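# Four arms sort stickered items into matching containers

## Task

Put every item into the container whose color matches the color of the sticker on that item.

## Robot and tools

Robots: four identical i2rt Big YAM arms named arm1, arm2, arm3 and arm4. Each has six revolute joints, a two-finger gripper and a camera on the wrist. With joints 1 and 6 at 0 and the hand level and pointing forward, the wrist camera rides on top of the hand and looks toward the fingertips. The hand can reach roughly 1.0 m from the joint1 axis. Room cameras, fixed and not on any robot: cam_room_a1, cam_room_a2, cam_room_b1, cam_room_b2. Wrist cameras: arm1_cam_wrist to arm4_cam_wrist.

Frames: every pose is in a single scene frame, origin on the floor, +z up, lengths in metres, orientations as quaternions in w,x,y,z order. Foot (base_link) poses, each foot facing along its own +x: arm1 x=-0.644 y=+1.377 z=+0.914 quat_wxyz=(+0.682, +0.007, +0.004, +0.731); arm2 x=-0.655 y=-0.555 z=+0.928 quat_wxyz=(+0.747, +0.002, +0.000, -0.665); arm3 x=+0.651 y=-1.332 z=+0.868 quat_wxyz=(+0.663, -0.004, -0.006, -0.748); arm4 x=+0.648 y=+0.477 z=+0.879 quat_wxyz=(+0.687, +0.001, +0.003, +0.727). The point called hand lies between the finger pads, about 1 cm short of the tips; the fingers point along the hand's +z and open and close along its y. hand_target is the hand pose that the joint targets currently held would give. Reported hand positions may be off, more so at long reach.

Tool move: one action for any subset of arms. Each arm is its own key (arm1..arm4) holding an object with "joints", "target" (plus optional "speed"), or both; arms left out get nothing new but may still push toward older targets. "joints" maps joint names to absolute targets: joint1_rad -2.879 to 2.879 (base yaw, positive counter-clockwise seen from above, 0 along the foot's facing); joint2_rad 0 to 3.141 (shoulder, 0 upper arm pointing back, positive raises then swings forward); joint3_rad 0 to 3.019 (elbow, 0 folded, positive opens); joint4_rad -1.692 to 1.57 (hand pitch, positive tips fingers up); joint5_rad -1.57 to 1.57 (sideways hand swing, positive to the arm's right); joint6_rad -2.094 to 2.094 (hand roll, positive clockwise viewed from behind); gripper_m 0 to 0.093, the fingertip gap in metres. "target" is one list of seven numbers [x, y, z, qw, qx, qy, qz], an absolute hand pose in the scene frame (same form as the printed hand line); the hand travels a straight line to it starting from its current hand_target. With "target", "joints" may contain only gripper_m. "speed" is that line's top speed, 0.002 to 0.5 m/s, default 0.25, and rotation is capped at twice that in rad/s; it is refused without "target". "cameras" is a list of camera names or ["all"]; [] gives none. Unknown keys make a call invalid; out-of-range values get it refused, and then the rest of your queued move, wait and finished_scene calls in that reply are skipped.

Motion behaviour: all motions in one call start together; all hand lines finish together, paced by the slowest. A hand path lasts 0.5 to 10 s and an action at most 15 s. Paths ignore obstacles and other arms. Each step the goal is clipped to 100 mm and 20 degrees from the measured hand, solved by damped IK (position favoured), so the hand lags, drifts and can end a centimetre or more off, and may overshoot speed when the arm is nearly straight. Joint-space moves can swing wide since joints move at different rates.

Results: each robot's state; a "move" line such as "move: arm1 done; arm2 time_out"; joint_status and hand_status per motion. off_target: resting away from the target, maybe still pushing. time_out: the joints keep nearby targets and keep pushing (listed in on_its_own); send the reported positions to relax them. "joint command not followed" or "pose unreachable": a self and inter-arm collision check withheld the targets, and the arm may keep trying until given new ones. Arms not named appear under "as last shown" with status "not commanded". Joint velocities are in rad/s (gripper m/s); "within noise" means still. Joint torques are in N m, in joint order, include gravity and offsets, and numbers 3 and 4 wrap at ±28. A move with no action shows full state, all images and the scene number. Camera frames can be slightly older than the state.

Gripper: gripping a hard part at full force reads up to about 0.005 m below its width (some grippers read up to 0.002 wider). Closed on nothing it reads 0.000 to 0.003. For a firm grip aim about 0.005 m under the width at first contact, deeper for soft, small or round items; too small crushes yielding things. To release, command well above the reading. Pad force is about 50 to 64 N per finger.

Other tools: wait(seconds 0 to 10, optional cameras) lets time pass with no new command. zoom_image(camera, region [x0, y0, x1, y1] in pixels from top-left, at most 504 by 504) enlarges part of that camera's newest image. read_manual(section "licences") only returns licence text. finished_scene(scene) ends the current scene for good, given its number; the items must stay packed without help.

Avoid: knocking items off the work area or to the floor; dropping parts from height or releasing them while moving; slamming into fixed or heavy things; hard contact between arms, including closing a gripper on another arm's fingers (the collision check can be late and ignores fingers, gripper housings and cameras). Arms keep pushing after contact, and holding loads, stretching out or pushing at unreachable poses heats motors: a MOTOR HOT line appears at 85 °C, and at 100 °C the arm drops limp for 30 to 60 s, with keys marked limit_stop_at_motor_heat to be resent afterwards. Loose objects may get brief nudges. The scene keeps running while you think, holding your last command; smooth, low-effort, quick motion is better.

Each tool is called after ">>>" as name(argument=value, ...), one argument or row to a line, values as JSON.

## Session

>>> move(
)

Scene clock: 0.00 s.
Joint torques (N m): no reading
Motor temperatures (°C): arm1=[20 23 27 23 21 21 21] | arm2=[23 24 26 22 22 20 23] | arm3=[24 23 24 23 24 23 23] | arm4=[22 21 24 22 24 21 24]
Heat: arm1: hottest joint3_rad 27 °C; arm2: hottest joint3_rad 26 °C; arm3: hottest joint1_rad 24 °C; arm4: hottest joint3_rad 24 °C.
Joint velocities: within noise
arm1.joint_positions: joint1_rad=+0.263 joint2_rad=+0.541 joint3_rad=+1.448 joint4_rad=-1.274 joint5_rad=+0.156 joint6_rad=+0.460 gripper_m=+0.09396
arm1.joint_status: not commanded
arm1.hand: x=-0.6726 y=+1.5709 z=+1.5115 quat_wxyz=(-0.269, +0.505, -0.648, -0.503) (m; scene frame)
arm1.hand_target: x=-0.6710 y=+1.5670 z=+1.5236 quat_wxyz=(-0.273, +0.499, -0.642, -0.514) (m; scene frame)
arm1.hand_status: not commanded
arm2.joint_positions: joint1_rad=+0.198 joint2_rad=+0.259 joint3_rad=+1.632 joint4_rad=-1.245 joint5_rad=-0.167 joint6_rad=+0.724 gripper_m=+0.09396
arm2.joint_status: not commanded
arm2.hand: x=-0.6318 y=-0.5412 z=+1.6271 quat_wxyz=(-0.736, -0.518, -0.413, +0.142) (m; scene frame)
arm2.hand_target: x=-0.6338 y=-0.5350 z=+1.6303 quat_wxyz=(-0.741, -0.512, -0.410, +0.144) (m; scene frame)
arm2.hand_status: not commanded
arm3.joint_positions: joint1_rad=-0.202 joint2_rad=+0.522 joint3_rad=+1.369 joint4_rad=-1.376 joint5_rad=-0.141 joint6_rad=+0.009 gripper_m=+0.09396
arm3.joint_status: not commanded
arm3.hand: x=+0.6119 y=-1.5148 z=+1.4102 quat_wxyz=(-0.346, -0.682, -0.528, +0.369) (m; scene frame)
arm3.hand_target: x=+0.6127 y=-1.5121 z=+1.4202 quat_wxyz=(-0.352, -0.676, -0.525, +0.378) (m; scene frame)
arm3.hand_status: not commanded
arm4.joint_positions: joint1_rad=+0.128 joint2_rad=+0.492 joint3_rad=+1.422 joint4_rad=-1.388 joint5_rad=-0.180 joint6_rad=-0.624 gripper_m=+0.09396
arm4.joint_status: not commanded
arm4.hand: x=+0.5895 y=+0.6391 z=+1.4459 quat_wxyz=(-0.401, +0.802, -0.272, -0.348) (m; scene frame)
arm4.hand_target: x=+0.5903 y=+0.6352 z=+1.4556 quat_wxyz=(-0.410, +0.797, -0.269, -0.353) (m; scene frame)
arm4.hand_status: not commanded
pictures: arm1_cam_wrist, arm2_cam_wrist, arm3_cam_wrist, arm4_cam_wrist, cam_room_a1, cam_room_a2, cam_room_b1, cam_room_b2
Images, in order (width x height): arm1_cam_wrist 672x504, arm2_cam_wrist 672x504, arm3_cam_wrist 672x504, arm4_cam_wrist 672x504, cam_room_a1 672x504, cam_room_a2 672x504, cam_room_b1 672x504, cam_room_b2 672x504.

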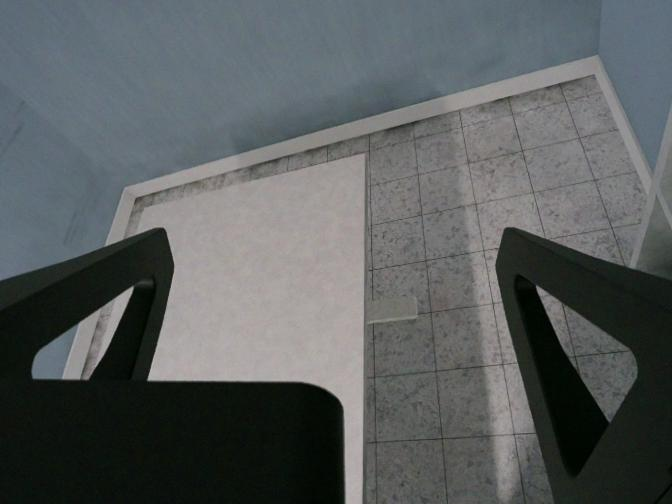

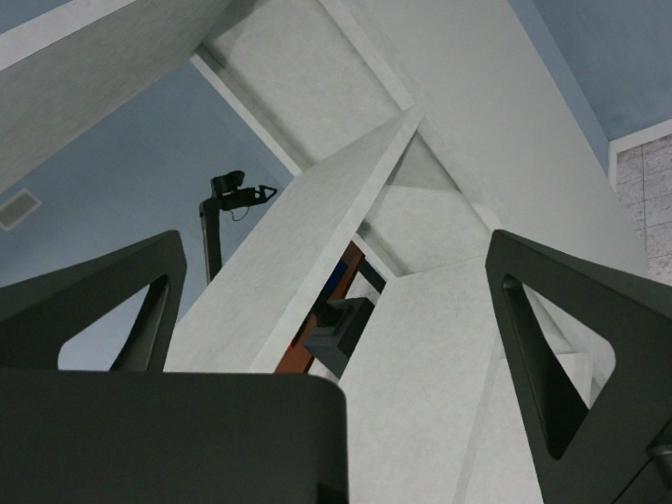

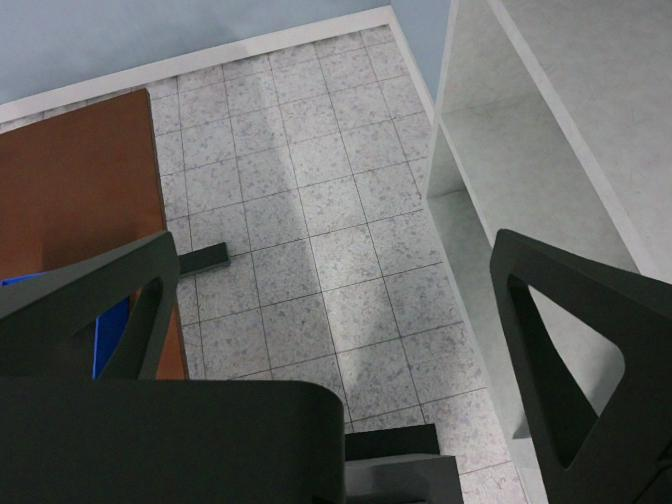

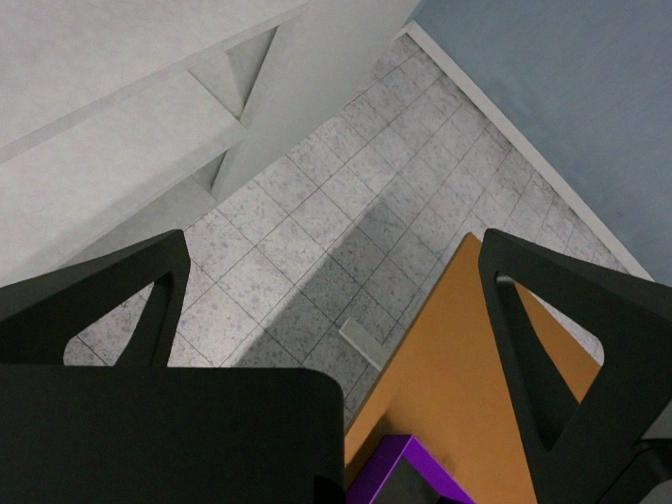

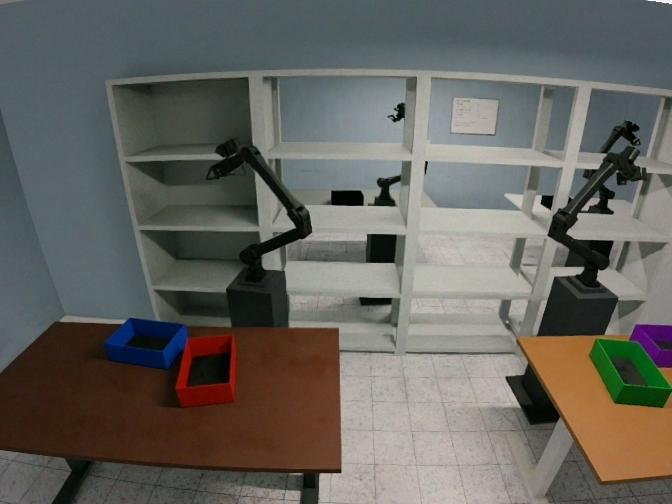

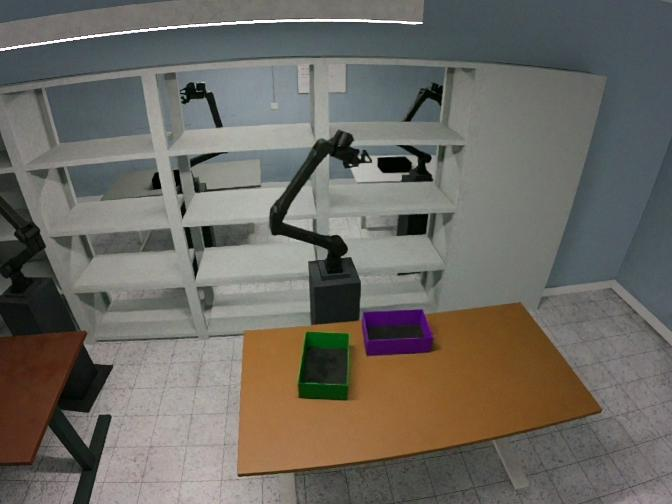

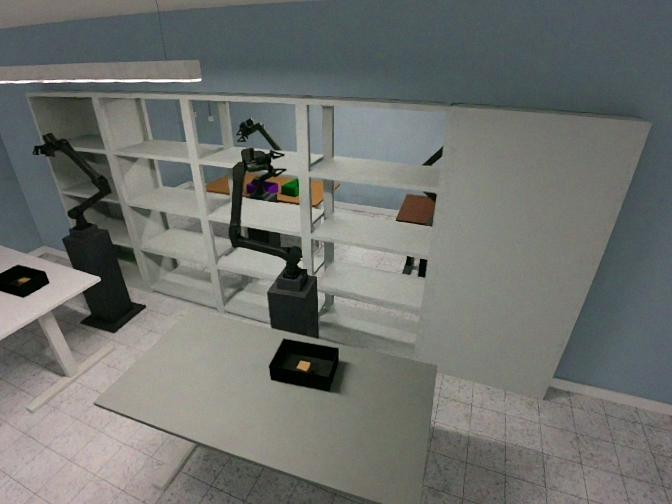

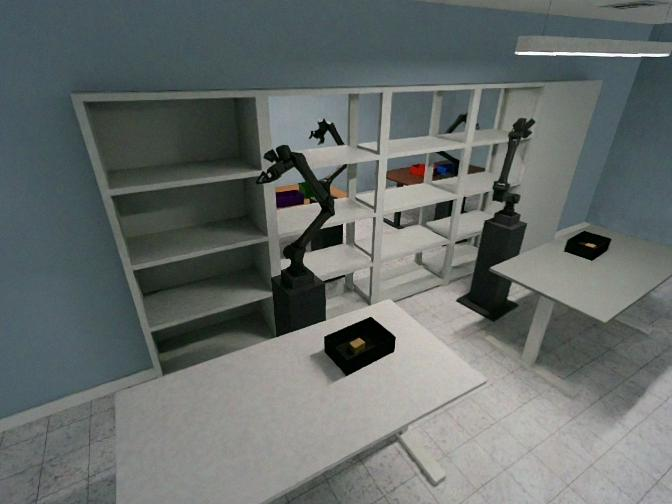

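>>> move(
  arm1={"joints":{"joint1_rad":1.5,"joint2_rad":1.028,"joint3_rad":1.504,"joint4_rad":-1.524,"joint5_rad":0,"joint6_rad":0}},
  arm2={"joints":{"joint1_rad":-1.686,"joint2_rad":1.028,"joint3_rad":1.504,"joint4_rad":-1.524,"joint5_rad":0,"joint6_rad":0}},
  arm3={"joints":{"joint1_rad":1.691,"joint2_rad":1.028,"joint3_rad":1.504,"joint4_rad":-1.524,"joint5_rad":0,"joint6_rad":0}},
  arm4={"joints":{"joint1_rad":-1.627,"joint2_rad":1.028,"joint3_rad":1.504,"joint4_rad":-1.524,"joint5_rad":0,"joint6_rad":0}},
  cameras=["all"],
)

>>> zoom_image(
  camera="cam_room_b1",
  region=[250, 320, 350, 400],
)

>>> zoom_image(
  camera="cam_room_b2",
  region=[310, 305, 410, 385],
)

>>> zoom_image(
  camera="cam_room_b2",
  region=[550, 220, 630, 270],
)

>>> zoom_image(
  camera="cam_room_b1",
  region=[0, 250, 80, 310],
)

Scene clock: 9.03 s.
Joint torques (N m): arm1=[-1.26 -3.08 12.67 0.83 0.06 -0.05] | arm2=[0.62 -7.94 11.44 1.18 -0.03 -0.08] | arm3=[1.79 -6.3 10.06 0.65 0.12 -0.11] | arm4=[1.03 -6.77 9.96 0.43 0.05 0.14]
Motor temperatures (°C): arm1=[20 23 27 23 21 21 21] | arm2=[23 24 26 22 22 20 23] | arm3=[24 23 25 23 24 23 23] | arm4=[22 22 25 22 24 21 24]
Heat: arm1: hottest joint3_rad 27 °C; arm2: hottest joint3_rad 26 °C; arm3: hottest joint3_rad 25 °C; arm4: hottest joint3_rad 25 °C.
move: arm1 done; arm2 done; arm3 done; arm4 done
Joint velocities: within noise
arm1.joint_positions: joint1_rad=+1.495 joint2_rad=+1.030 joint3_rad=+1.481 joint4_rad=-1.515 joint5_rad=-0.001 joint6_rad=+0.007 gripper_m=+0.09398
arm1.joint_status: all done
arm1.hand: x=-0.9861 y=+1.3788 z=+1.3590 quat_wxyz=(-0.001, +0.966, -0.006, -0.258) (m; scene frame)
arm1.hand_target: x=-0.9844 y=+1.3772 z=+1.3694 quat_wxyz=(-0.001, +0.964, -0.001, -0.266) (m; scene frame)
arm1.hand_status: not commanded
arm2.joint_positions: joint1_rad=-1.685 joint2_rad=+1.040 joint3_rad=+1.495 joint4_rad=-1.510 joint5_rad=+0.000 joint6_rad=+0.015 gripper_m=+0.09400
arm2.joint_status: all done
arm2.hand: x=-1.0099 y=-0.5574 z=+1.3708 quat_wxyz=(-0.001, -0.967, +0.005, +0.254) (m; scene frame)
arm2.hand_target: x=-1.0036 y=-0.5568 z=+1.3775 quat_wxyz=(+0.001, -0.966, -0.001, +0.258) (m; scene frame)
arm2.hand_status: not commanded
arm3.joint_positions: joint1_rad=+1.683 joint2_rad=+1.032 joint3_rad=+1.490 joint4_rad=-1.516 joint5_rad=-0.002 joint6_rad=+0.006 gripper_m=+0.09398
arm3.joint_status: all done
arm3.hand: x=+1.0006 y=-1.3288 z=+1.3112 quat_wxyz=(-0.254, -0.005, -0.967, +0.006) (m; scene frame)
arm3.hand_target: x=+0.9981 y=-1.3261 z=+1.3179 quat_wxyz=(-0.259, +0.002, -0.966, +0.007) (m; scene frame)
arm3.hand_status: not commanded
arm4.joint_positions: joint1_rad=-1.627 joint2_rad=+1.035 joint3_rad=+1.481 joint4_rad=-1.512 joint5_rad=+0.001 joint6_rad=-0.012 gripper_m=+0.09398
arm4.joint_status: all done
arm4.hand: x=+1.0014 y=+0.4783 z=+1.3159 quat_wxyz=(-0.247, +0.006, -0.969, +0.003) (m; scene frame)
arm4.hand_target: x=+0.9978 y=+0.4784 z=+1.3275 quat_wxyz=(-0.256, +0.000, -0.967, +0.002) (m; scene frame)
arm4.hand_status: not commanded
pictures: arm1_cam_wrist, arm2_cam_wrist, arm3_cam_wrist, arm4_cam_wrist, cam_room_a1, cam_room_a2, cam_room_b1, cam_room_b2
Images, in order (width x height): arm1_cam_wrist 672x504, arm2_cam_wrist 672x504, arm3_cam_wrist 672x504, arm4_cam_wrist 672x504, cam_room_a1 672x504, cam_room_a2 672x504, cam_room_b1 672x504, cam_room_b2 672x504.

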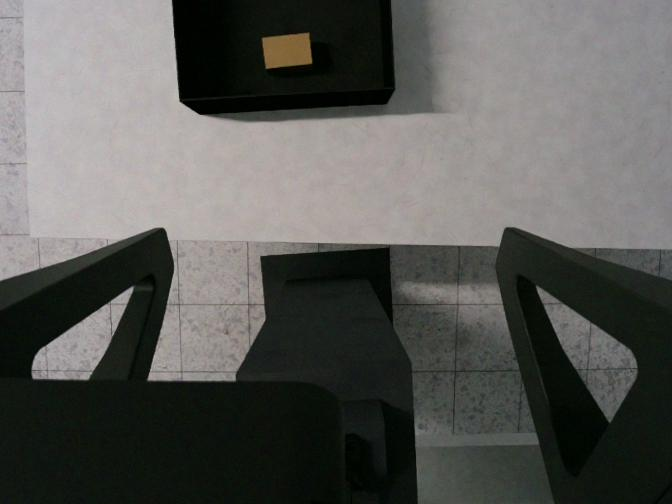

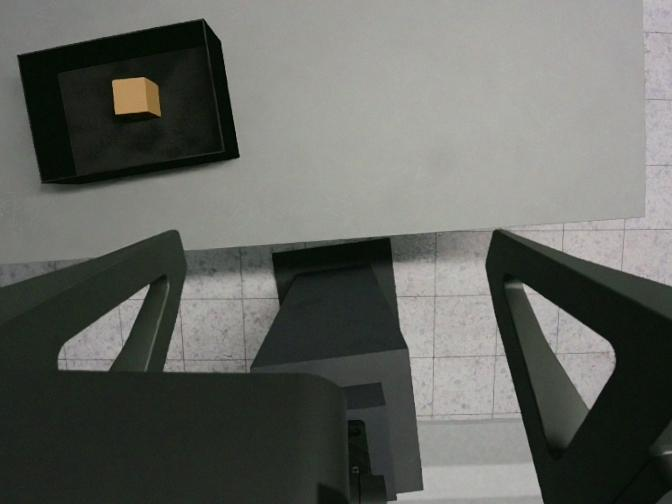

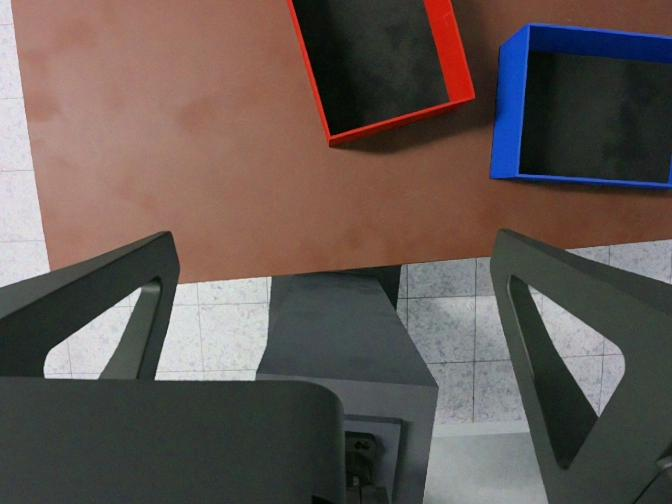

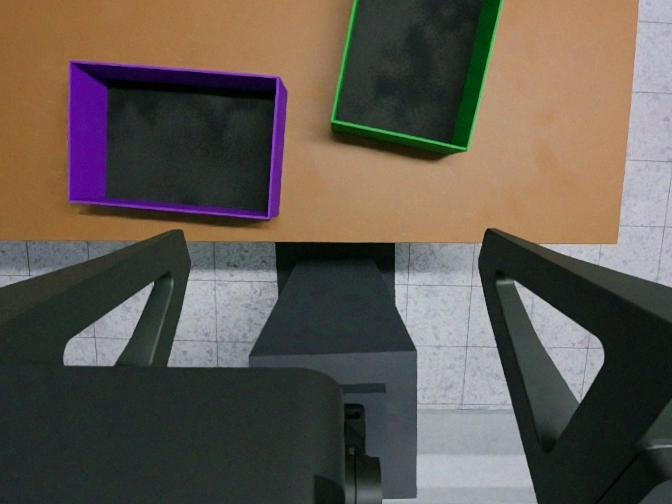

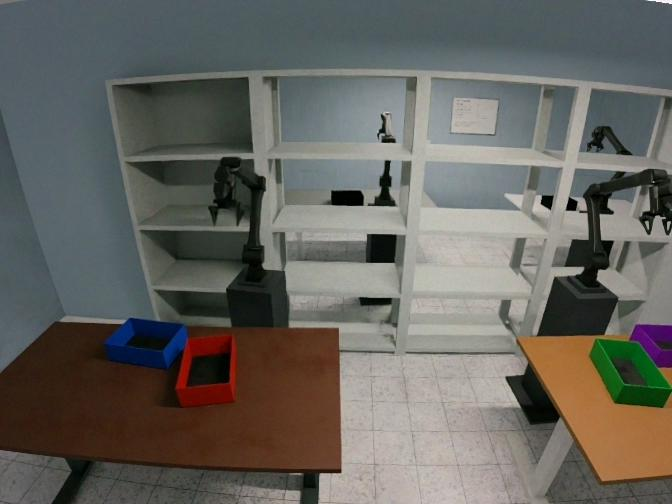

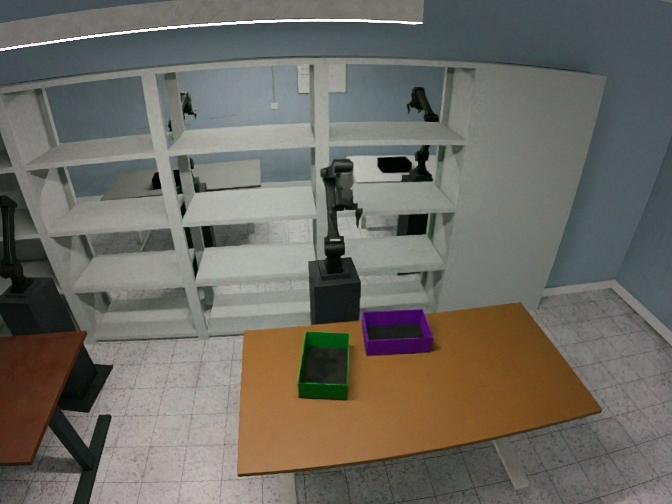

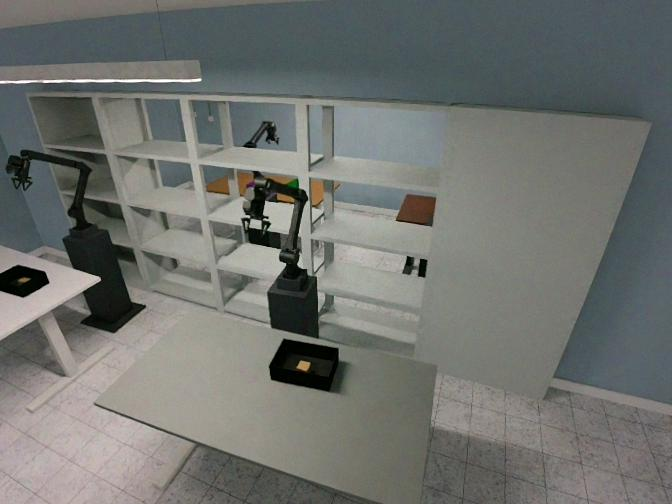

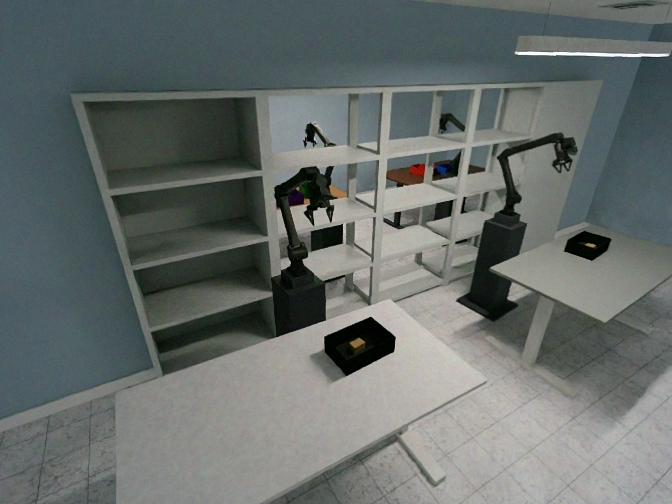

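Scaled by 5.040.

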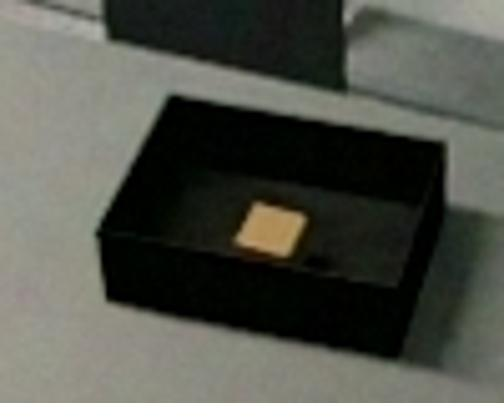

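Scaled by 5.040.

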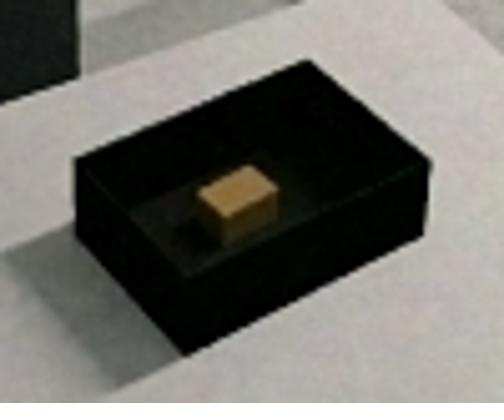

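Scaled by 6.300.

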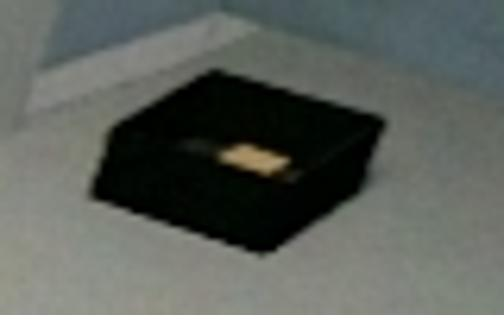

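Scaled by 6.300.

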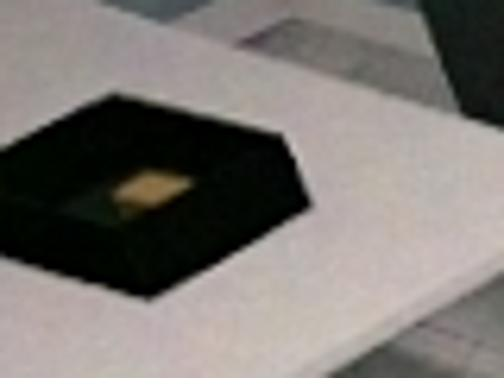

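>>> move(
  arm1={"target":[-1.24,1.299,0.965,0,0.6717,0.7408,0],"speed":0.4},
  arm2={"target":[-1.182,-0.916,0.96,0,0.9988,0.0488,0],"speed":0.4},
  cameras=["arm1_cam_wrist","arm2_cam_wrist"],
)

Scene clock: 41.57 s.
Joint torques (N m): arm1=[-1.03 -16.26 14.11 -0.08 0.01 -0.08] | arm2=[0.85 -21.6 14.13 0.08 -0.11 0.21] | arm3=[1.79 -6.3 10.07 0.59 0.13 -0.11] | arm4=[0.56 -6.48 10.06 0.4 0.09 0.17]
Motor temperatures (°C): arm1=[20 24 31 23 21 21 21] | arm2=[23 25 31 22 22 20 23] | arm3=[24 23 26 23 24 23 23] | arm4=[22 22 30 22 24 21 24]
Heat: arm1: hottest joint3_rad 31 °C; arm2: hottest joint3_rad 31 °C; arm3: hottest joint3_rad 26 °C; arm4: hottest joint3_rad 30 °C.
move: arm1 off_target; arm2 off_target
Joint velocities: within noise
arm1.joint_positions: joint1_rad=+1.625 joint2_rad=+2.039 joint3_rad=+1.584 joint4_rad=-1.177 joint5_rad=-0.005 joint6_rad=-1.530 gripper_m=+0.09398
arm1.joint_status: not commanded
arm1.hand: x=-1.2200 y=+1.3053 z=+0.9450 quat_wxyz=(+0.015, +0.677, +0.735, +0.017) (m; scene frame)
arm1.hand_target: x=-1.2388 y=+1.2991 z=+0.9653 quat_wxyz=(+0.000, +0.672, +0.741, +0.000) (m; scene frame)
arm1.hand_status: off_target (0.029 m and 2.8 deg from the pose sent, 0.476 m and 99.8 deg at the start)
arm2.joint_positions: joint1_rad=-1.089 joint2_rad=+2.110 joint3_rad=+1.714 joint4_rad=-1.195 joint5_rad=+0.001 joint6_rad=+0.488 gripper_m=+0.09400
arm2.joint_status: not commanded
arm2.hand: x=-1.1693 y=-0.9051 z=+0.9512 quat_wxyz=(+0.007, -0.998, -0.055, -0.009) (m; scene frame)
arm2.hand_target: x=-1.1814 y=-0.9155 z=+0.9603 quat_wxyz=(+0.000, -0.999, -0.049, +0.000) (m; scene frame)
arm2.hand_status: off_target (0.019 m and 1.5 deg from the pose sent, 0.572 m and 30.0 deg at the start)
arm3, arm4: as last shown
pictures: arm1_cam_wrist, arm2_cam_wrist
Images, in order (width x height): arm1_cam_wrist 672x504, arm2_cam_wrist 672x504.

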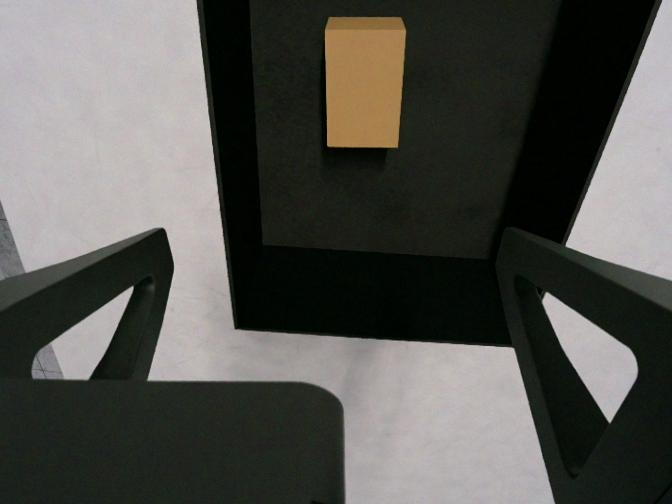

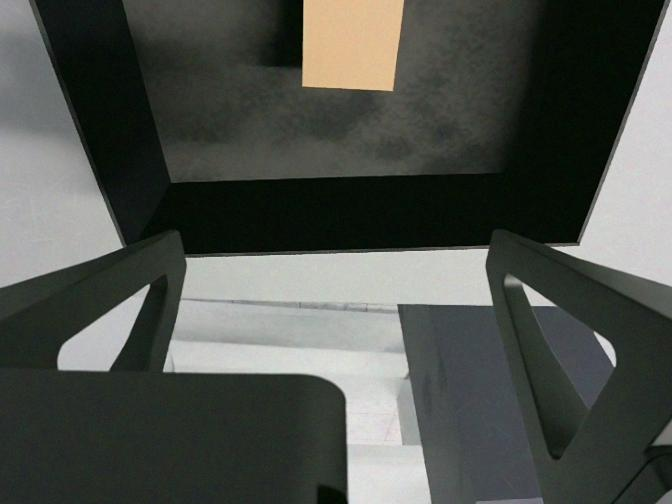

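>>> move(
  arm1={"target":[-1.2508,1.3158,0.865,-0.0167,0.6717,0.7408,-0.0151],"speed":0.25},
  arm2={"target":[-1.192,-0.9064,0.865,-0.0002,-0.9996,-0.027,0.0087],"speed":0.25},
  cameras=["arm1_cam_wrist","arm2_cam_wrist"],
)

Scene clock: 58.17 s.
Joint torques (N m): arm1=[-2.67 -17.44 9.35 0.51 -0.02 -0.04] | arm2=[0.09 -22.18 9.03 1.25 0.21 0.2] | arm3=[1.79 -6.36 10.03 0.65 0.12 -0.1] | arm4=[0.73 -6.89 10.02 0.44 0.06 0.14]
Motor temperatures (°C): arm1=[20 24 32 23 21 21 21] | arm2=[23 25 32 22 22 20 23] | arm3=[24 23 26 23 24 23 23] | arm4=[22 22 32 22 24 21 24]
Heat: arm1: hottest joint3_rad 32 °C; arm2: hottest joint3_rad 32 °C; arm3: hottest joint3_rad 26 °C; arm4: hottest joint3_rad 32 °C.
move: arm1 off_target; arm2 off_target
Joint velocities: within noise
arm1.joint_positions: joint1_rad=+1.613 joint2_rad=+2.167 joint3_rad=+1.541 joint4_rad=-0.944 joint5_rad=-0.001 joint6_rad=-1.559 gripper_m=+0.09398
arm1.joint_status: not commanded
arm1.hand: x=-1.2413 y=+1.3112 z=+0.8572 quat_wxyz=(-0.007, +0.671, +0.741, -0.005) (m; scene frame)
arm1.hand_target: x=-1.2507 y=+1.3159 z=+0.8651 quat_wxyz=(-0.017, +0.672, +0.741, -0.015) (m; scene frame)
arm1.hand_status: off_target (0.013 m and 1.6 deg from the pose sent, 0.086 m and 5.3 deg at the start)
arm2.joint_positions: joint1_rad=-1.097 joint2_rad=+2.221 joint3_rad=+1.699 joint4_rad=-1.021 joint5_rad=+0.003 joint6_rad=+0.513 gripper_m=+0.09400
arm2.joint_status: not commanded
arm2.hand: x=-1.1898 y=-0.9125 z=+0.8784 quat_wxyz=(-0.004, -0.999, -0.039, +0.012) (m; scene frame)
arm2.hand_target: x=-1.1917 y=-0.9064 z=+0.8653 quat_wxyz=(+0.000, -1.000, -0.027, +0.009) (m; scene frame)
arm2.hand_status: off_target (0.015 m and 1.5 deg from the pose sent, 0.089 m and 3.9 deg at the start)
arm3, arm4: as last shown
pictures: arm1_cam_wrist, arm2_cam_wrist
Images, in order (width x height): arm1_cam_wrist 672x504, arm2_cam_wrist 672x504.

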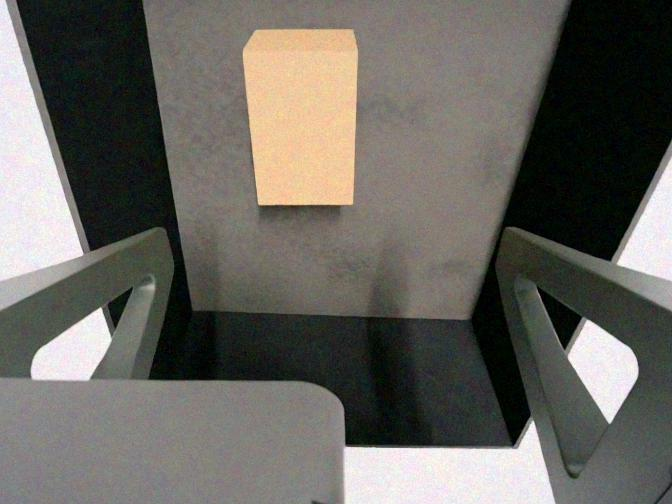

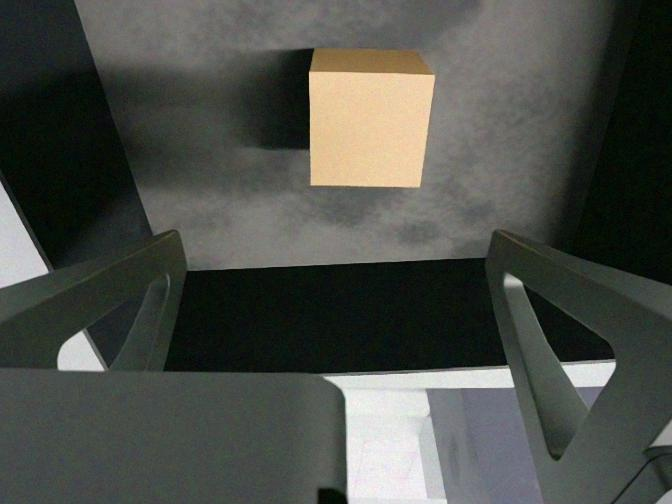

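>>> move(
  arm1={"target":[-1.238,1.3267,0.808,-0.0111,0.6717,0.7408,-0.0101],"speed":0.15},
  arm2={"target":[-1.186,-0.896,0.80,0.0,-0.9996,-0.027,0.0],"speed":0.15},
  cameras=["arm1_cam_wrist","arm2_cam_wrist"],
)

Scene clock: 75.30 s.
Joint torques (N m): arm1=[-3.14 -17.08 8.08 0.91 -0.06 -0.08] | arm2=[0.09 -21.6 8.21 1.25 -0.13 0.11] | arm3=[1.79 -6.36 10.07 0.66 0.12 -0.09] | arm4=[0.26 -6.59 10 0.34 0.08 0.19]
Motor temperatures (°C): arm1=[20 26 32 23 21 21 21] | arm2=[23 25 31 22 22 20 23] | arm3=[24 23 27 23 24 23 23] | arm4=[22 22 33 22 24 21 24]
Heat: arm1: hottest joint3_rad 32 °C; arm2: hottest joint3_rad 31 °C; arm3: hottest joint3_rad 27 °C; arm4: hottest joint3_rad 33 °C.
move: arm1 done; arm2 off_target
Joint velocities: within noise
arm1.joint_positions: joint1_rad=+1.597 joint2_rad=+2.224 joint3_rad=+1.491 joint4_rad=-0.834 joint5_rad=-0.001 joint6_rad=-1.575 gripper_m=+0.09398
arm1.joint_status: not commanded
arm1.hand: x=-1.2336 y=+1.3218 z=+0.8094 quat_wxyz=(-0.008, +0.671, +0.741, -0.006) (m; scene frame)
arm1.hand_target: x=-1.2380 y=+1.3267 z=+0.8080 quat_wxyz=(-0.011, +0.672, +0.741, -0.010) (m; scene frame)
arm1.hand_status: done (0.007 m and 0.6 deg from the pose sent, 0.052 m and 0.8 deg at the start)
arm2.joint_positions: joint1_rad=-1.108 joint2_rad=+2.302 joint3_rad=+1.659 joint4_rad=-0.910 joint5_rad=+0.002 joint6_rad=+0.513 gripper_m=+0.09400
arm2.joint_status: not commanded
arm2.hand: x=-1.1870 y=-0.9024 z=+0.8162 quat_wxyz=(-0.002, -0.999, -0.033, +0.007) (m; scene frame)
arm2.hand_target: x=-1.1856 y=-0.8958 z=+0.8003 quat_wxyz=(+0.000, -1.000, -0.027, +0.000) (m; scene frame)
arm2.hand_status: off_target (0.017 m and 1.1 deg from the pose sent, 0.080 m and 2.0 deg at the start)
arm3, arm4: as last shown
pictures: arm1_cam_wrist, arm2_cam_wrist
Images, in order (width x height): arm1_cam_wrist 672x504, arm2_cam_wrist 672x504.

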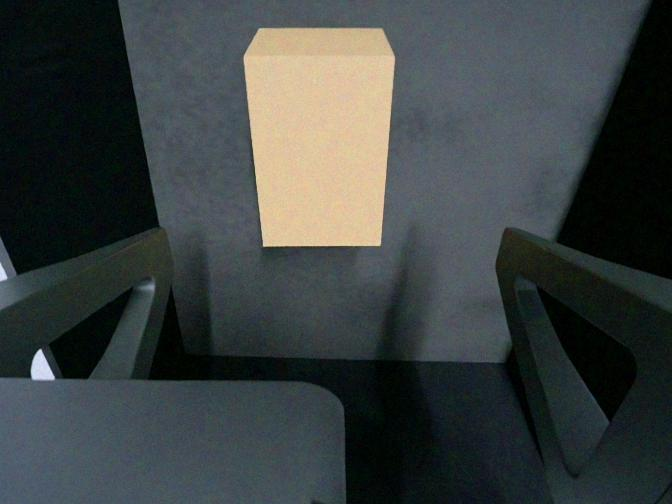

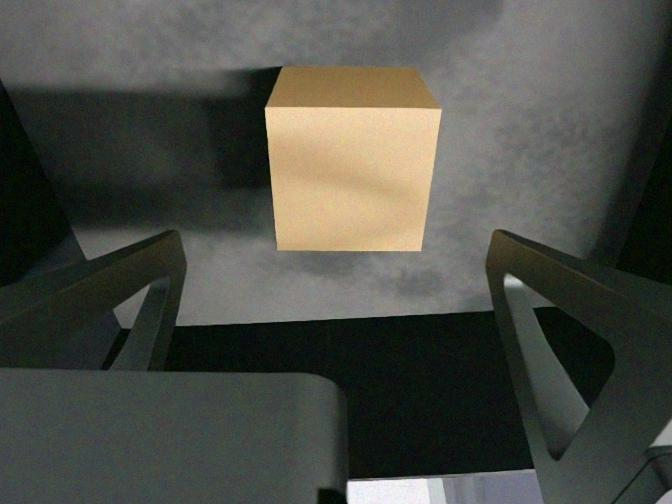

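>>> move(
  arm1={"target":[-1.233,1.327,0.747,-0.0111,0.6717,0.7408,-0.0101],"speed":0.12},
  arm2={"target":[-1.180,-0.891,0.742,0.0,-0.9996,-0.027,0.0],"speed":0.12},
  cameras=["arm1_cam_wrist","arm2_cam_wrist"],
)

Scene clock: 88.83 s.
Joint torques (N m): arm1=[-2.67 -16.97 7.27 0.79 -0.1 -0.04] | arm2=[-0.03 -22.12 7.5 1.22 -0.13 0.1] | arm3=[1.73 -6.42 10.06 0.66 0.13 -0.11] | arm4=[0.85 -6.89 10.02 0.25 0.06 0.15]
Motor temperatures (°C): arm1=[20 26 32 23 21 21 21] | arm2=[23 26 30 22 22 20 23] | arm3=[24 23 27 23 24 23 23] | arm4=[22 22 34 22 24 21 24]
Heat: arm1: hottest joint3_rad 32 °C; arm2: hottest joint3_rad 30 °C; arm3: hottest joint3_rad 27 °C; arm4: hottest joint3_rad 34 °C.
move: arm1 done; arm2 off_target
Joint velocities: within noise
arm1.joint_positions: joint1_rad=+1.597 joint2_rad=+2.328 joint3_rad=+1.480 joint4_rad=-0.721 joint5_rad=-0.001 joint6_rad=-1.575 gripper_m=+0.09398
arm1.joint_status: not commanded
arm1.hand: x=-1.2281 y=+1.3226 z=+0.7473 quat_wxyz=(-0.007, +0.671, +0.741, -0.005) (m; scene frame)
arm1.hand_target: x=-1.2330 y=+1.3270 z=+0.7472 quat_wxyz=(-0.011, +0.672, +0.741, -0.010) (m; scene frame)
arm1.hand_status: done (0.007 m and 0.7 deg from the pose sent, 0.063 m and 0.6 deg at the start)
arm2.joint_positions: joint1_rad=-1.108 joint2_rad=+2.388 joint3_rad=+1.643 joint4_rad=-0.805 joint5_rad=+0.002 joint6_rad=+0.513 gripper_m=+0.09400
arm2.joint_status: not commanded
arm2.hand: x=-1.1826 y=-0.8994 z=+0.7594 quat_wxyz=(-0.003, -0.999, -0.033, +0.008) (m; scene frame)
arm2.hand_target: x=-1.1796 y=-0.8910 z=+0.7425 quat_wxyz=(+0.000, -1.000, -0.027, +0.000) (m; scene frame)
arm2.hand_status: off_target (0.019 m and 1.3 deg from the pose sent, 0.076 m and 1.1 deg at the start)
arm3, arm4: as last shown
pictures: arm1_cam_wrist, arm2_cam_wrist
Images, in order (width x height): arm1_cam_wrist 672x504, arm2_cam_wrist 672x504.

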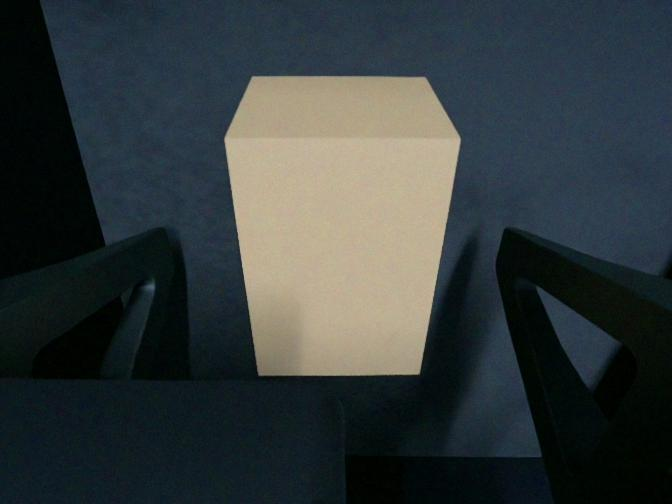

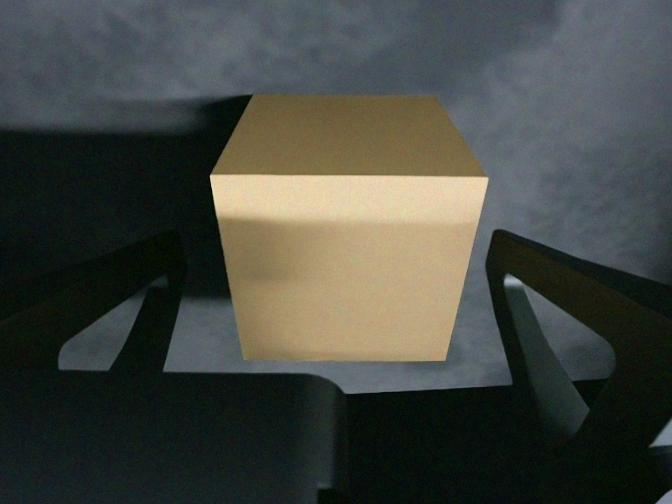

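>>> move(
  arm1={"joints":{"gripper_m":0.039}},
  arm2={"target":[-1.180,-0.891,0.730,0.0,-0.9996,-0.027,0.0],"speed":0.1},
)

>>> move(
  arm2={"joints":{"gripper_m":0.048}},
  cameras=["arm1_cam_wrist","arm2_cam_wrist"],
)

Scene clock: 93.83 s.
Joint torques (N m): arm1=[-2.49 -17.03 7.46 0.65 -0.12 -0.03] | arm2=[0.09 -20.95 7.82 1.28 -0.14 0.1] | arm3=[1.79 -6.36 10.09 0.64 0.11 -0.11] | arm4=[0.73 -7 10.11 0.34 0.08 0.15]
Motor temperatures (°C): arm1=[20 26 32 23 21 21 21] | arm2=[23 27 30 22 22 20 23] | arm3=[24 23 27 23 24 23 23] | arm4=[22 22 34 22 24 21 24]
Heat: arm1: hottest joint3_rad 32 °C; arm2: hottest joint3_rad 30 °C; arm3: hottest joint3_rad 27 °C; arm4: hottest joint3_rad 34 °C.
move: arm1 off_target; arm2 off_target
Joint velocities: within noise
arm1.joint_positions: joint1_rad=+1.597 joint2_rad=+2.328 joint3_rad=+1.480 joint4_rad=-0.720 joint5_rad=-0.001 joint6_rad=-1.575 gripper_m=+0.04396
arm1.joint_status: gripper_m off_target (ended at +0.04399, target +0.03900)
arm1.hand: x=-1.2282 y=+1.3226 z=+0.7474 quat_wxyz=(-0.007, +0.671, +0.741, -0.005) (m; scene frame)
arm1.hand_target: x=-1.2331 y=+1.3270 z=+0.7472 quat_wxyz=(-0.011, +0.672, +0.741, -0.010) (m; scene frame)
arm1.hand_status: not commanded
arm2.joint_positions: joint1_rad=-1.108 joint2_rad=+2.397 joint3_rad=+1.643 joint4_rad=-0.789 joint5_rad=+0.002 joint6_rad=+0.513 gripper_m=+0.09400
arm2.joint_status: not commanded
arm2.hand: x=-1.1837 y=-0.9001 z=+0.7539 quat_wxyz=(-0.005, -0.999, -0.033, +0.012) (m; scene frame)
arm2.hand_target: x=-1.1792 y=-0.8908 z=+0.7308 quat_wxyz=(+0.000, -1.000, -0.027, +0.000) (m; scene frame)
arm2.hand_status: off_target (0.026 m and 1.6 deg from the pose sent, 0.031 m and 1.2 deg at the start)
arm3, arm4: as last shown
pictures: none

Scene clock: 94.43 s.
Joint torques (N m): arm1=[-2.67 -16.62 7.43 0.7 -0.11 -0.03] | arm2=[-0.03 -20.95 7.84 1.28 -0.11 0.09] | arm3=[1.85 -6.18 10.09 0.66 0.12 -0.11] | arm4=[0.44 -6.89 10.13 0.29 0.06 0.15]
Motor temperatures (°C): arm1=[20 26 32 23 21 21 21] | arm2=[23 27 30 22 22 20 23] | arm3=[24 23 27 23 24 23 23] | arm4=[22 22 34 22 24 21 24]
Heat: arm1: hottest joint3_rad 32 °C; arm2: hottest joint3_rad 30 °C; arm3: hottest joint3_rad 27 °C; arm4: hottest joint3_rad 34 °C.
move: arm2 off_target
Joint velocities: within noise
arm1, arm3, arm4: as last shown
arm2.joint_positions: joint1_rad=-1.109 joint2_rad=+2.397 joint3_rad=+1.643 joint4_rad=-0.788 joint5_rad=+0.002 joint6_rad=+0.513 gripper_m=+0.05297
arm2.joint_status: gripper_m off_target (ended at +0.05300, target +0.04800)
arm2.hand: x=-1.1839 y=-0.9000 z=+0.7539 quat_wxyz=(-0.005, -0.999, -0.033, +0.012) (m; scene frame)
arm2.hand_target: x=-1.1793 y=-0.8907 z=+0.7308 quat_wxyz=(+0.000, -1.000, -0.027, +0.000) (m; scene frame)
arm2.hand_status: not commanded
pictures: arm1_cam_wrist, arm2_cam_wrist
Images, in order (width x height): arm1_cam_wrist 672x504, arm2_cam_wrist 672x504.

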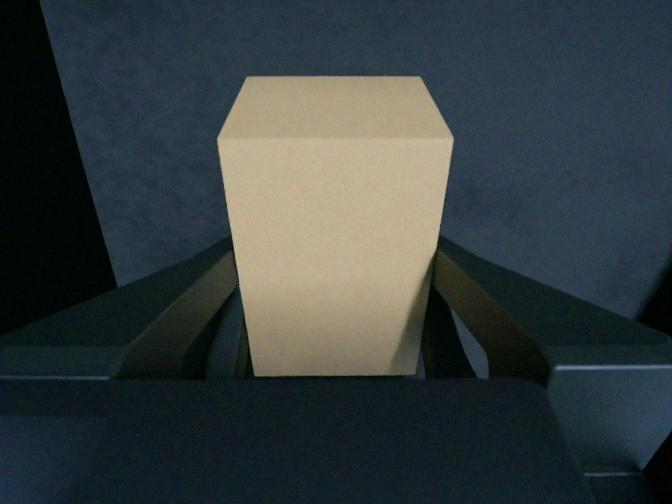

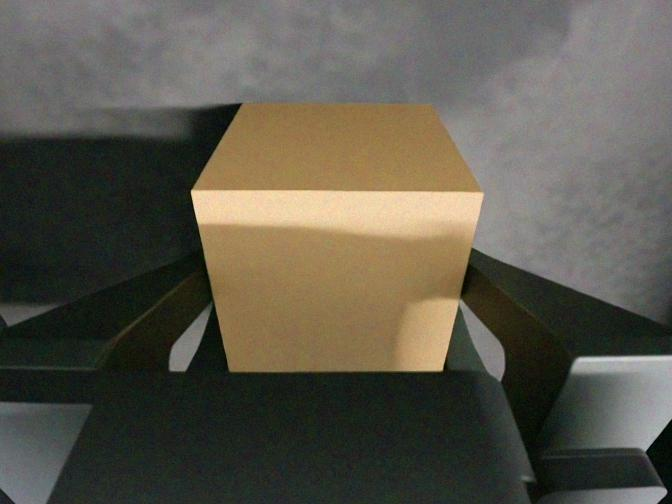

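>>> move(
  arm1={"target":[-1.228,1.325,0.95,-0.0111,0.6717,0.7408,-0.0101],"speed":0.3},
  arm2={"target":[-1.175,-0.891,0.95,0.0,-0.9996,-0.027,0.0],"speed":0.3},
)

>>> move(
  arm1={"joints":{"joint1_rad":1.5,"joint2_rad":0.676,"joint3_rad":0.754,"joint4_rad":0.18,"joint5_rad":0,"joint6_rad":0}},
  arm2={"joints":{"joint1_rad":-1.686,"joint2_rad":0.676,"joint3_rad":0.754,"joint4_rad":0.18,"joint5_rad":0,"joint6_rad":0}},
  cameras=["cam_room_b1","cam_room_b2"],
)

Scene clock: 107.00 s.
Joint torques (N m): arm1=[-2.37 -16.62 13 -0.06 -0.11 -0.04] | arm2=[0.21 -21.71 12.96 0.13 -0.11 0.13] | arm3=[1.73 -6.42 10.09 0.65 0.12 -0.11] | arm4=[0.85 -6.48 10 0.4 0.08 0.16]
Motor temperatures (°C): arm1=[20 26 32 23 21 21 22] | arm2=[23 27 30 22 22 20 23] | arm3=[24 23 28 23 24 23 23] | arm4=[22 22 34 22 24 21 24]
Heat: arm1: hottest joint3_rad 32 °C; arm2: hottest joint3_rad 30 °C; arm3: hottest joint3_rad 28 °C; arm4: hottest joint3_rad 34 °C.
move: arm1 off_target; arm2 off_target
Joint velocities: within noise
arm1.joint_positions: joint1_rad=+1.597 joint2_rad=+2.009 joint3_rad=+1.490 joint4_rad=-1.081 joint5_rad=-0.001 joint6_rad=-1.575 gripper_m=+0.04396
arm1.joint_status: not commanded
arm1.hand: x=-1.2094 y=+1.3236 z=+0.9299 quat_wxyz=(+0.003, +0.671, +0.741, +0.006) (m; scene frame)
arm1.hand_target: x=-1.2271 y=+1.3251 z=+0.9503 quat_wxyz=(-0.011, +0.672, +0.741, -0.010) (m; scene frame)
arm1.hand_status: off_target (0.027 m and 2.5 deg from the pose sent, 0.203 m and 0.7 deg at the start)
arm2.joint_positions: joint1_rad=-1.109 joint2_rad=+2.079 joint3_rad=+1.630 joint4_rad=-1.139 joint5_rad=+0.002 joint6_rad=+0.513 gripper_m=+0.05297
arm2.joint_status: not commanded
arm2.hand: x=-1.1622 y=-0.8861 z=+0.9407 quat_wxyz=(+0.007, -0.999, -0.033, -0.008) (m; scene frame)
arm2.hand_target: x=-1.1746 y=-0.8906 z=+0.9500 quat_wxyz=(+0.000, -1.000, -0.027, +0.000) (m; scene frame)
arm2.hand_status: off_target (0.017 m and 1.4 deg from the pose sent, 0.197 m and 1.6 deg at the start)
arm3, arm4: as last shown
pictures: none

Scene clock: 108.93 s.
Joint torques (N m): arm1=[-1.08 1.08 12.68 2.3 -0.04 0.13] | arm2=[0.73 -2.9 11.33 3.22 -0.07 -0.08] | arm3=[1.73 -6.24 10.09 0.65 0.12 -0.11] | arm4=[0.97 -6.65 10.04 0.46 0.08 0.18]
Motor temperatures (°C): arm1=[20 26 32 23 21 21 22] | arm2=[23 27 30 22 22 20 23] | arm3=[24 23 28 23 24 23 23] | arm4=[22 22 35 22 24 21 24]
Heat: arm1: hottest joint3_rad 32 °C; arm2: hottest joint3_rad 30 °C; arm3: hottest joint3_rad 28 °C; arm4: hottest joint3_rad 35 °C.
move: arm1 done; arm2 done
Joint velocities: within noise
arm1.joint_positions: joint1_rad=+1.490 joint2_rad=+0.671 joint3_rad=+0.747 joint4_rad=+0.164 joint5_rad=+0.001 joint6_rad=-0.008 gripper_m=+0.04400
arm1.joint_status: all done
arm1.hand: x=-1.0250 y=+1.3813 z=+1.4272 quat_wxyz=(-0.009, +0.611, -0.001, -0.792) (m; scene frame)
arm1.hand_target: x=-1.0253 y=+1.3772 z=+1.4334 quat_wxyz=(-0.001, +0.604, +0.000, -0.797) (m; scene frame)
arm1.hand_status: not commanded
arm2.joint_positions: joint1_rad=-1.686 joint2_rad=+0.673 joint3_rad=+0.764 joint4_rad=+0.160 joint5_rad=+0.001 joint6_rad=+0.015 gripper_m=+0.05298
arm2.joint_status: all done
arm2.hand: x=-1.0448 y=-0.5568 z=+1.4433 quat_wxyz=(-0.005, -0.614, +0.003, +0.790) (m; scene frame)
arm2.hand_target: x=-1.0457 y=-0.5573 z=+1.4408 quat_wxyz=(+0.000, -0.611, -0.002, +0.792) (m; scene frame)
arm2.hand_status: not commanded
arm3.joint_positions: joint1_rad=+1.683 joint2_rad=+1.032 joint3_rad=+1.490 joint4_rad=-1.516 joint5_rad=-0.002 joint6_rad=+0.006 gripper_m=+0.09398
arm3.joint_status: not commanded
arm3.hand: x=+1.0006 y=-1.3288 z=+1.3112 quat_wxyz=(-0.254, -0.005, -0.967, +0.006) (m; scene frame)
arm3.hand_target: x=+0.9981 y=-1.3261 z=+1.3179 quat_wxyz=(-0.259, +0.002, -0.966, +0.007) (m; scene frame)
arm3.hand_status: not commanded
arm4.joint_positions: joint1_rad=-1.627 joint2_rad=+1.035 joint3_rad=+1.481 joint4_rad=-1.512 joint5_rad=+0.001 joint6_rad=-0.012 gripper_m=+0.09398
arm4.joint_status: not commanded
arm4.hand: x=+1.0014 y=+0.4783 z=+1.3159 quat_wxyz=(-0.247, +0.006, -0.969, +0.003) (m; scene frame)
arm4.hand_target: x=+0.9978 y=+0.4784 z=+1.3275 quat_wxyz=(-0.256, +0.000, -0.967, +0.002) (m; scene frame)
arm4.hand_status: not commanded
pictures: cam_room_b1, cam_room_b2
Images, in order (width x height): cam_room_b1 672x504, cam_room_b2 672x504.

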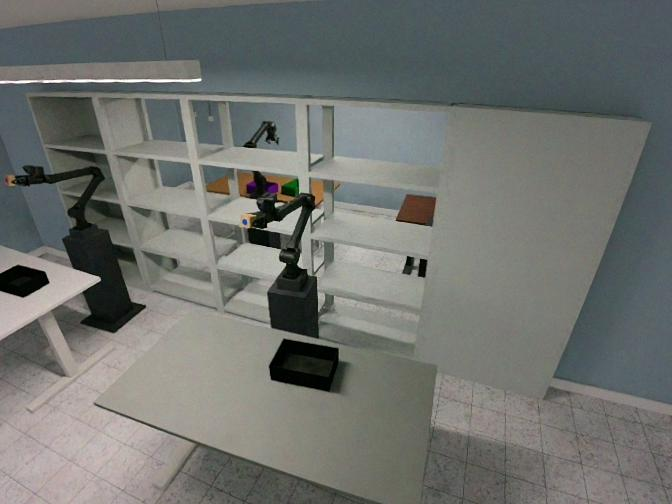

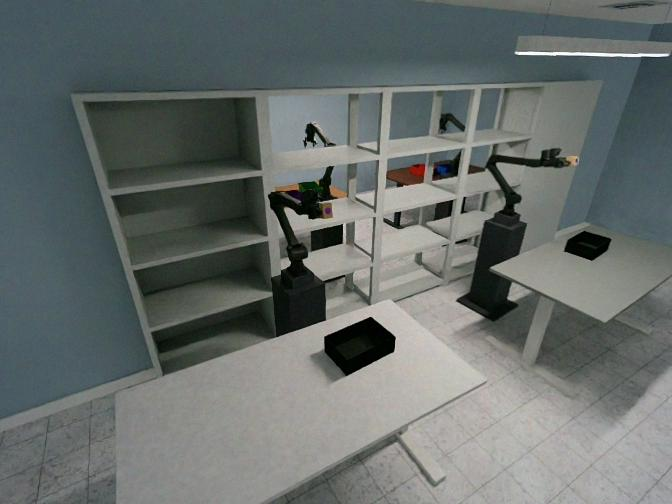

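>>> zoom_image(
  camera="cam_room_b2",
  region=[290, 180, 370, 240],
)

>>> zoom_image(
  camera="cam_room_b1",
  region=[220, 190, 300, 250],
)

Scaled by 6.300.

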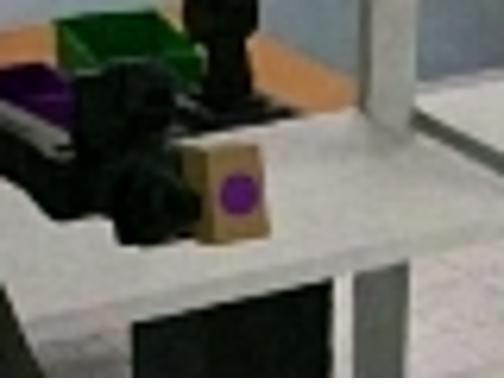

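Scaled by 6.300.

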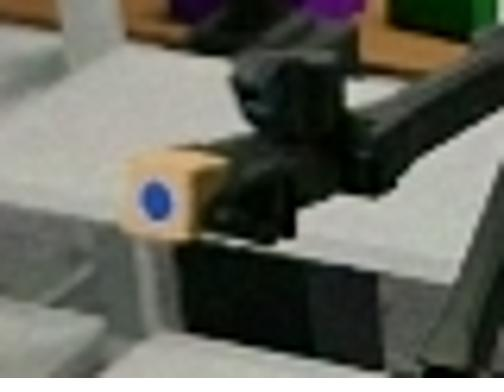

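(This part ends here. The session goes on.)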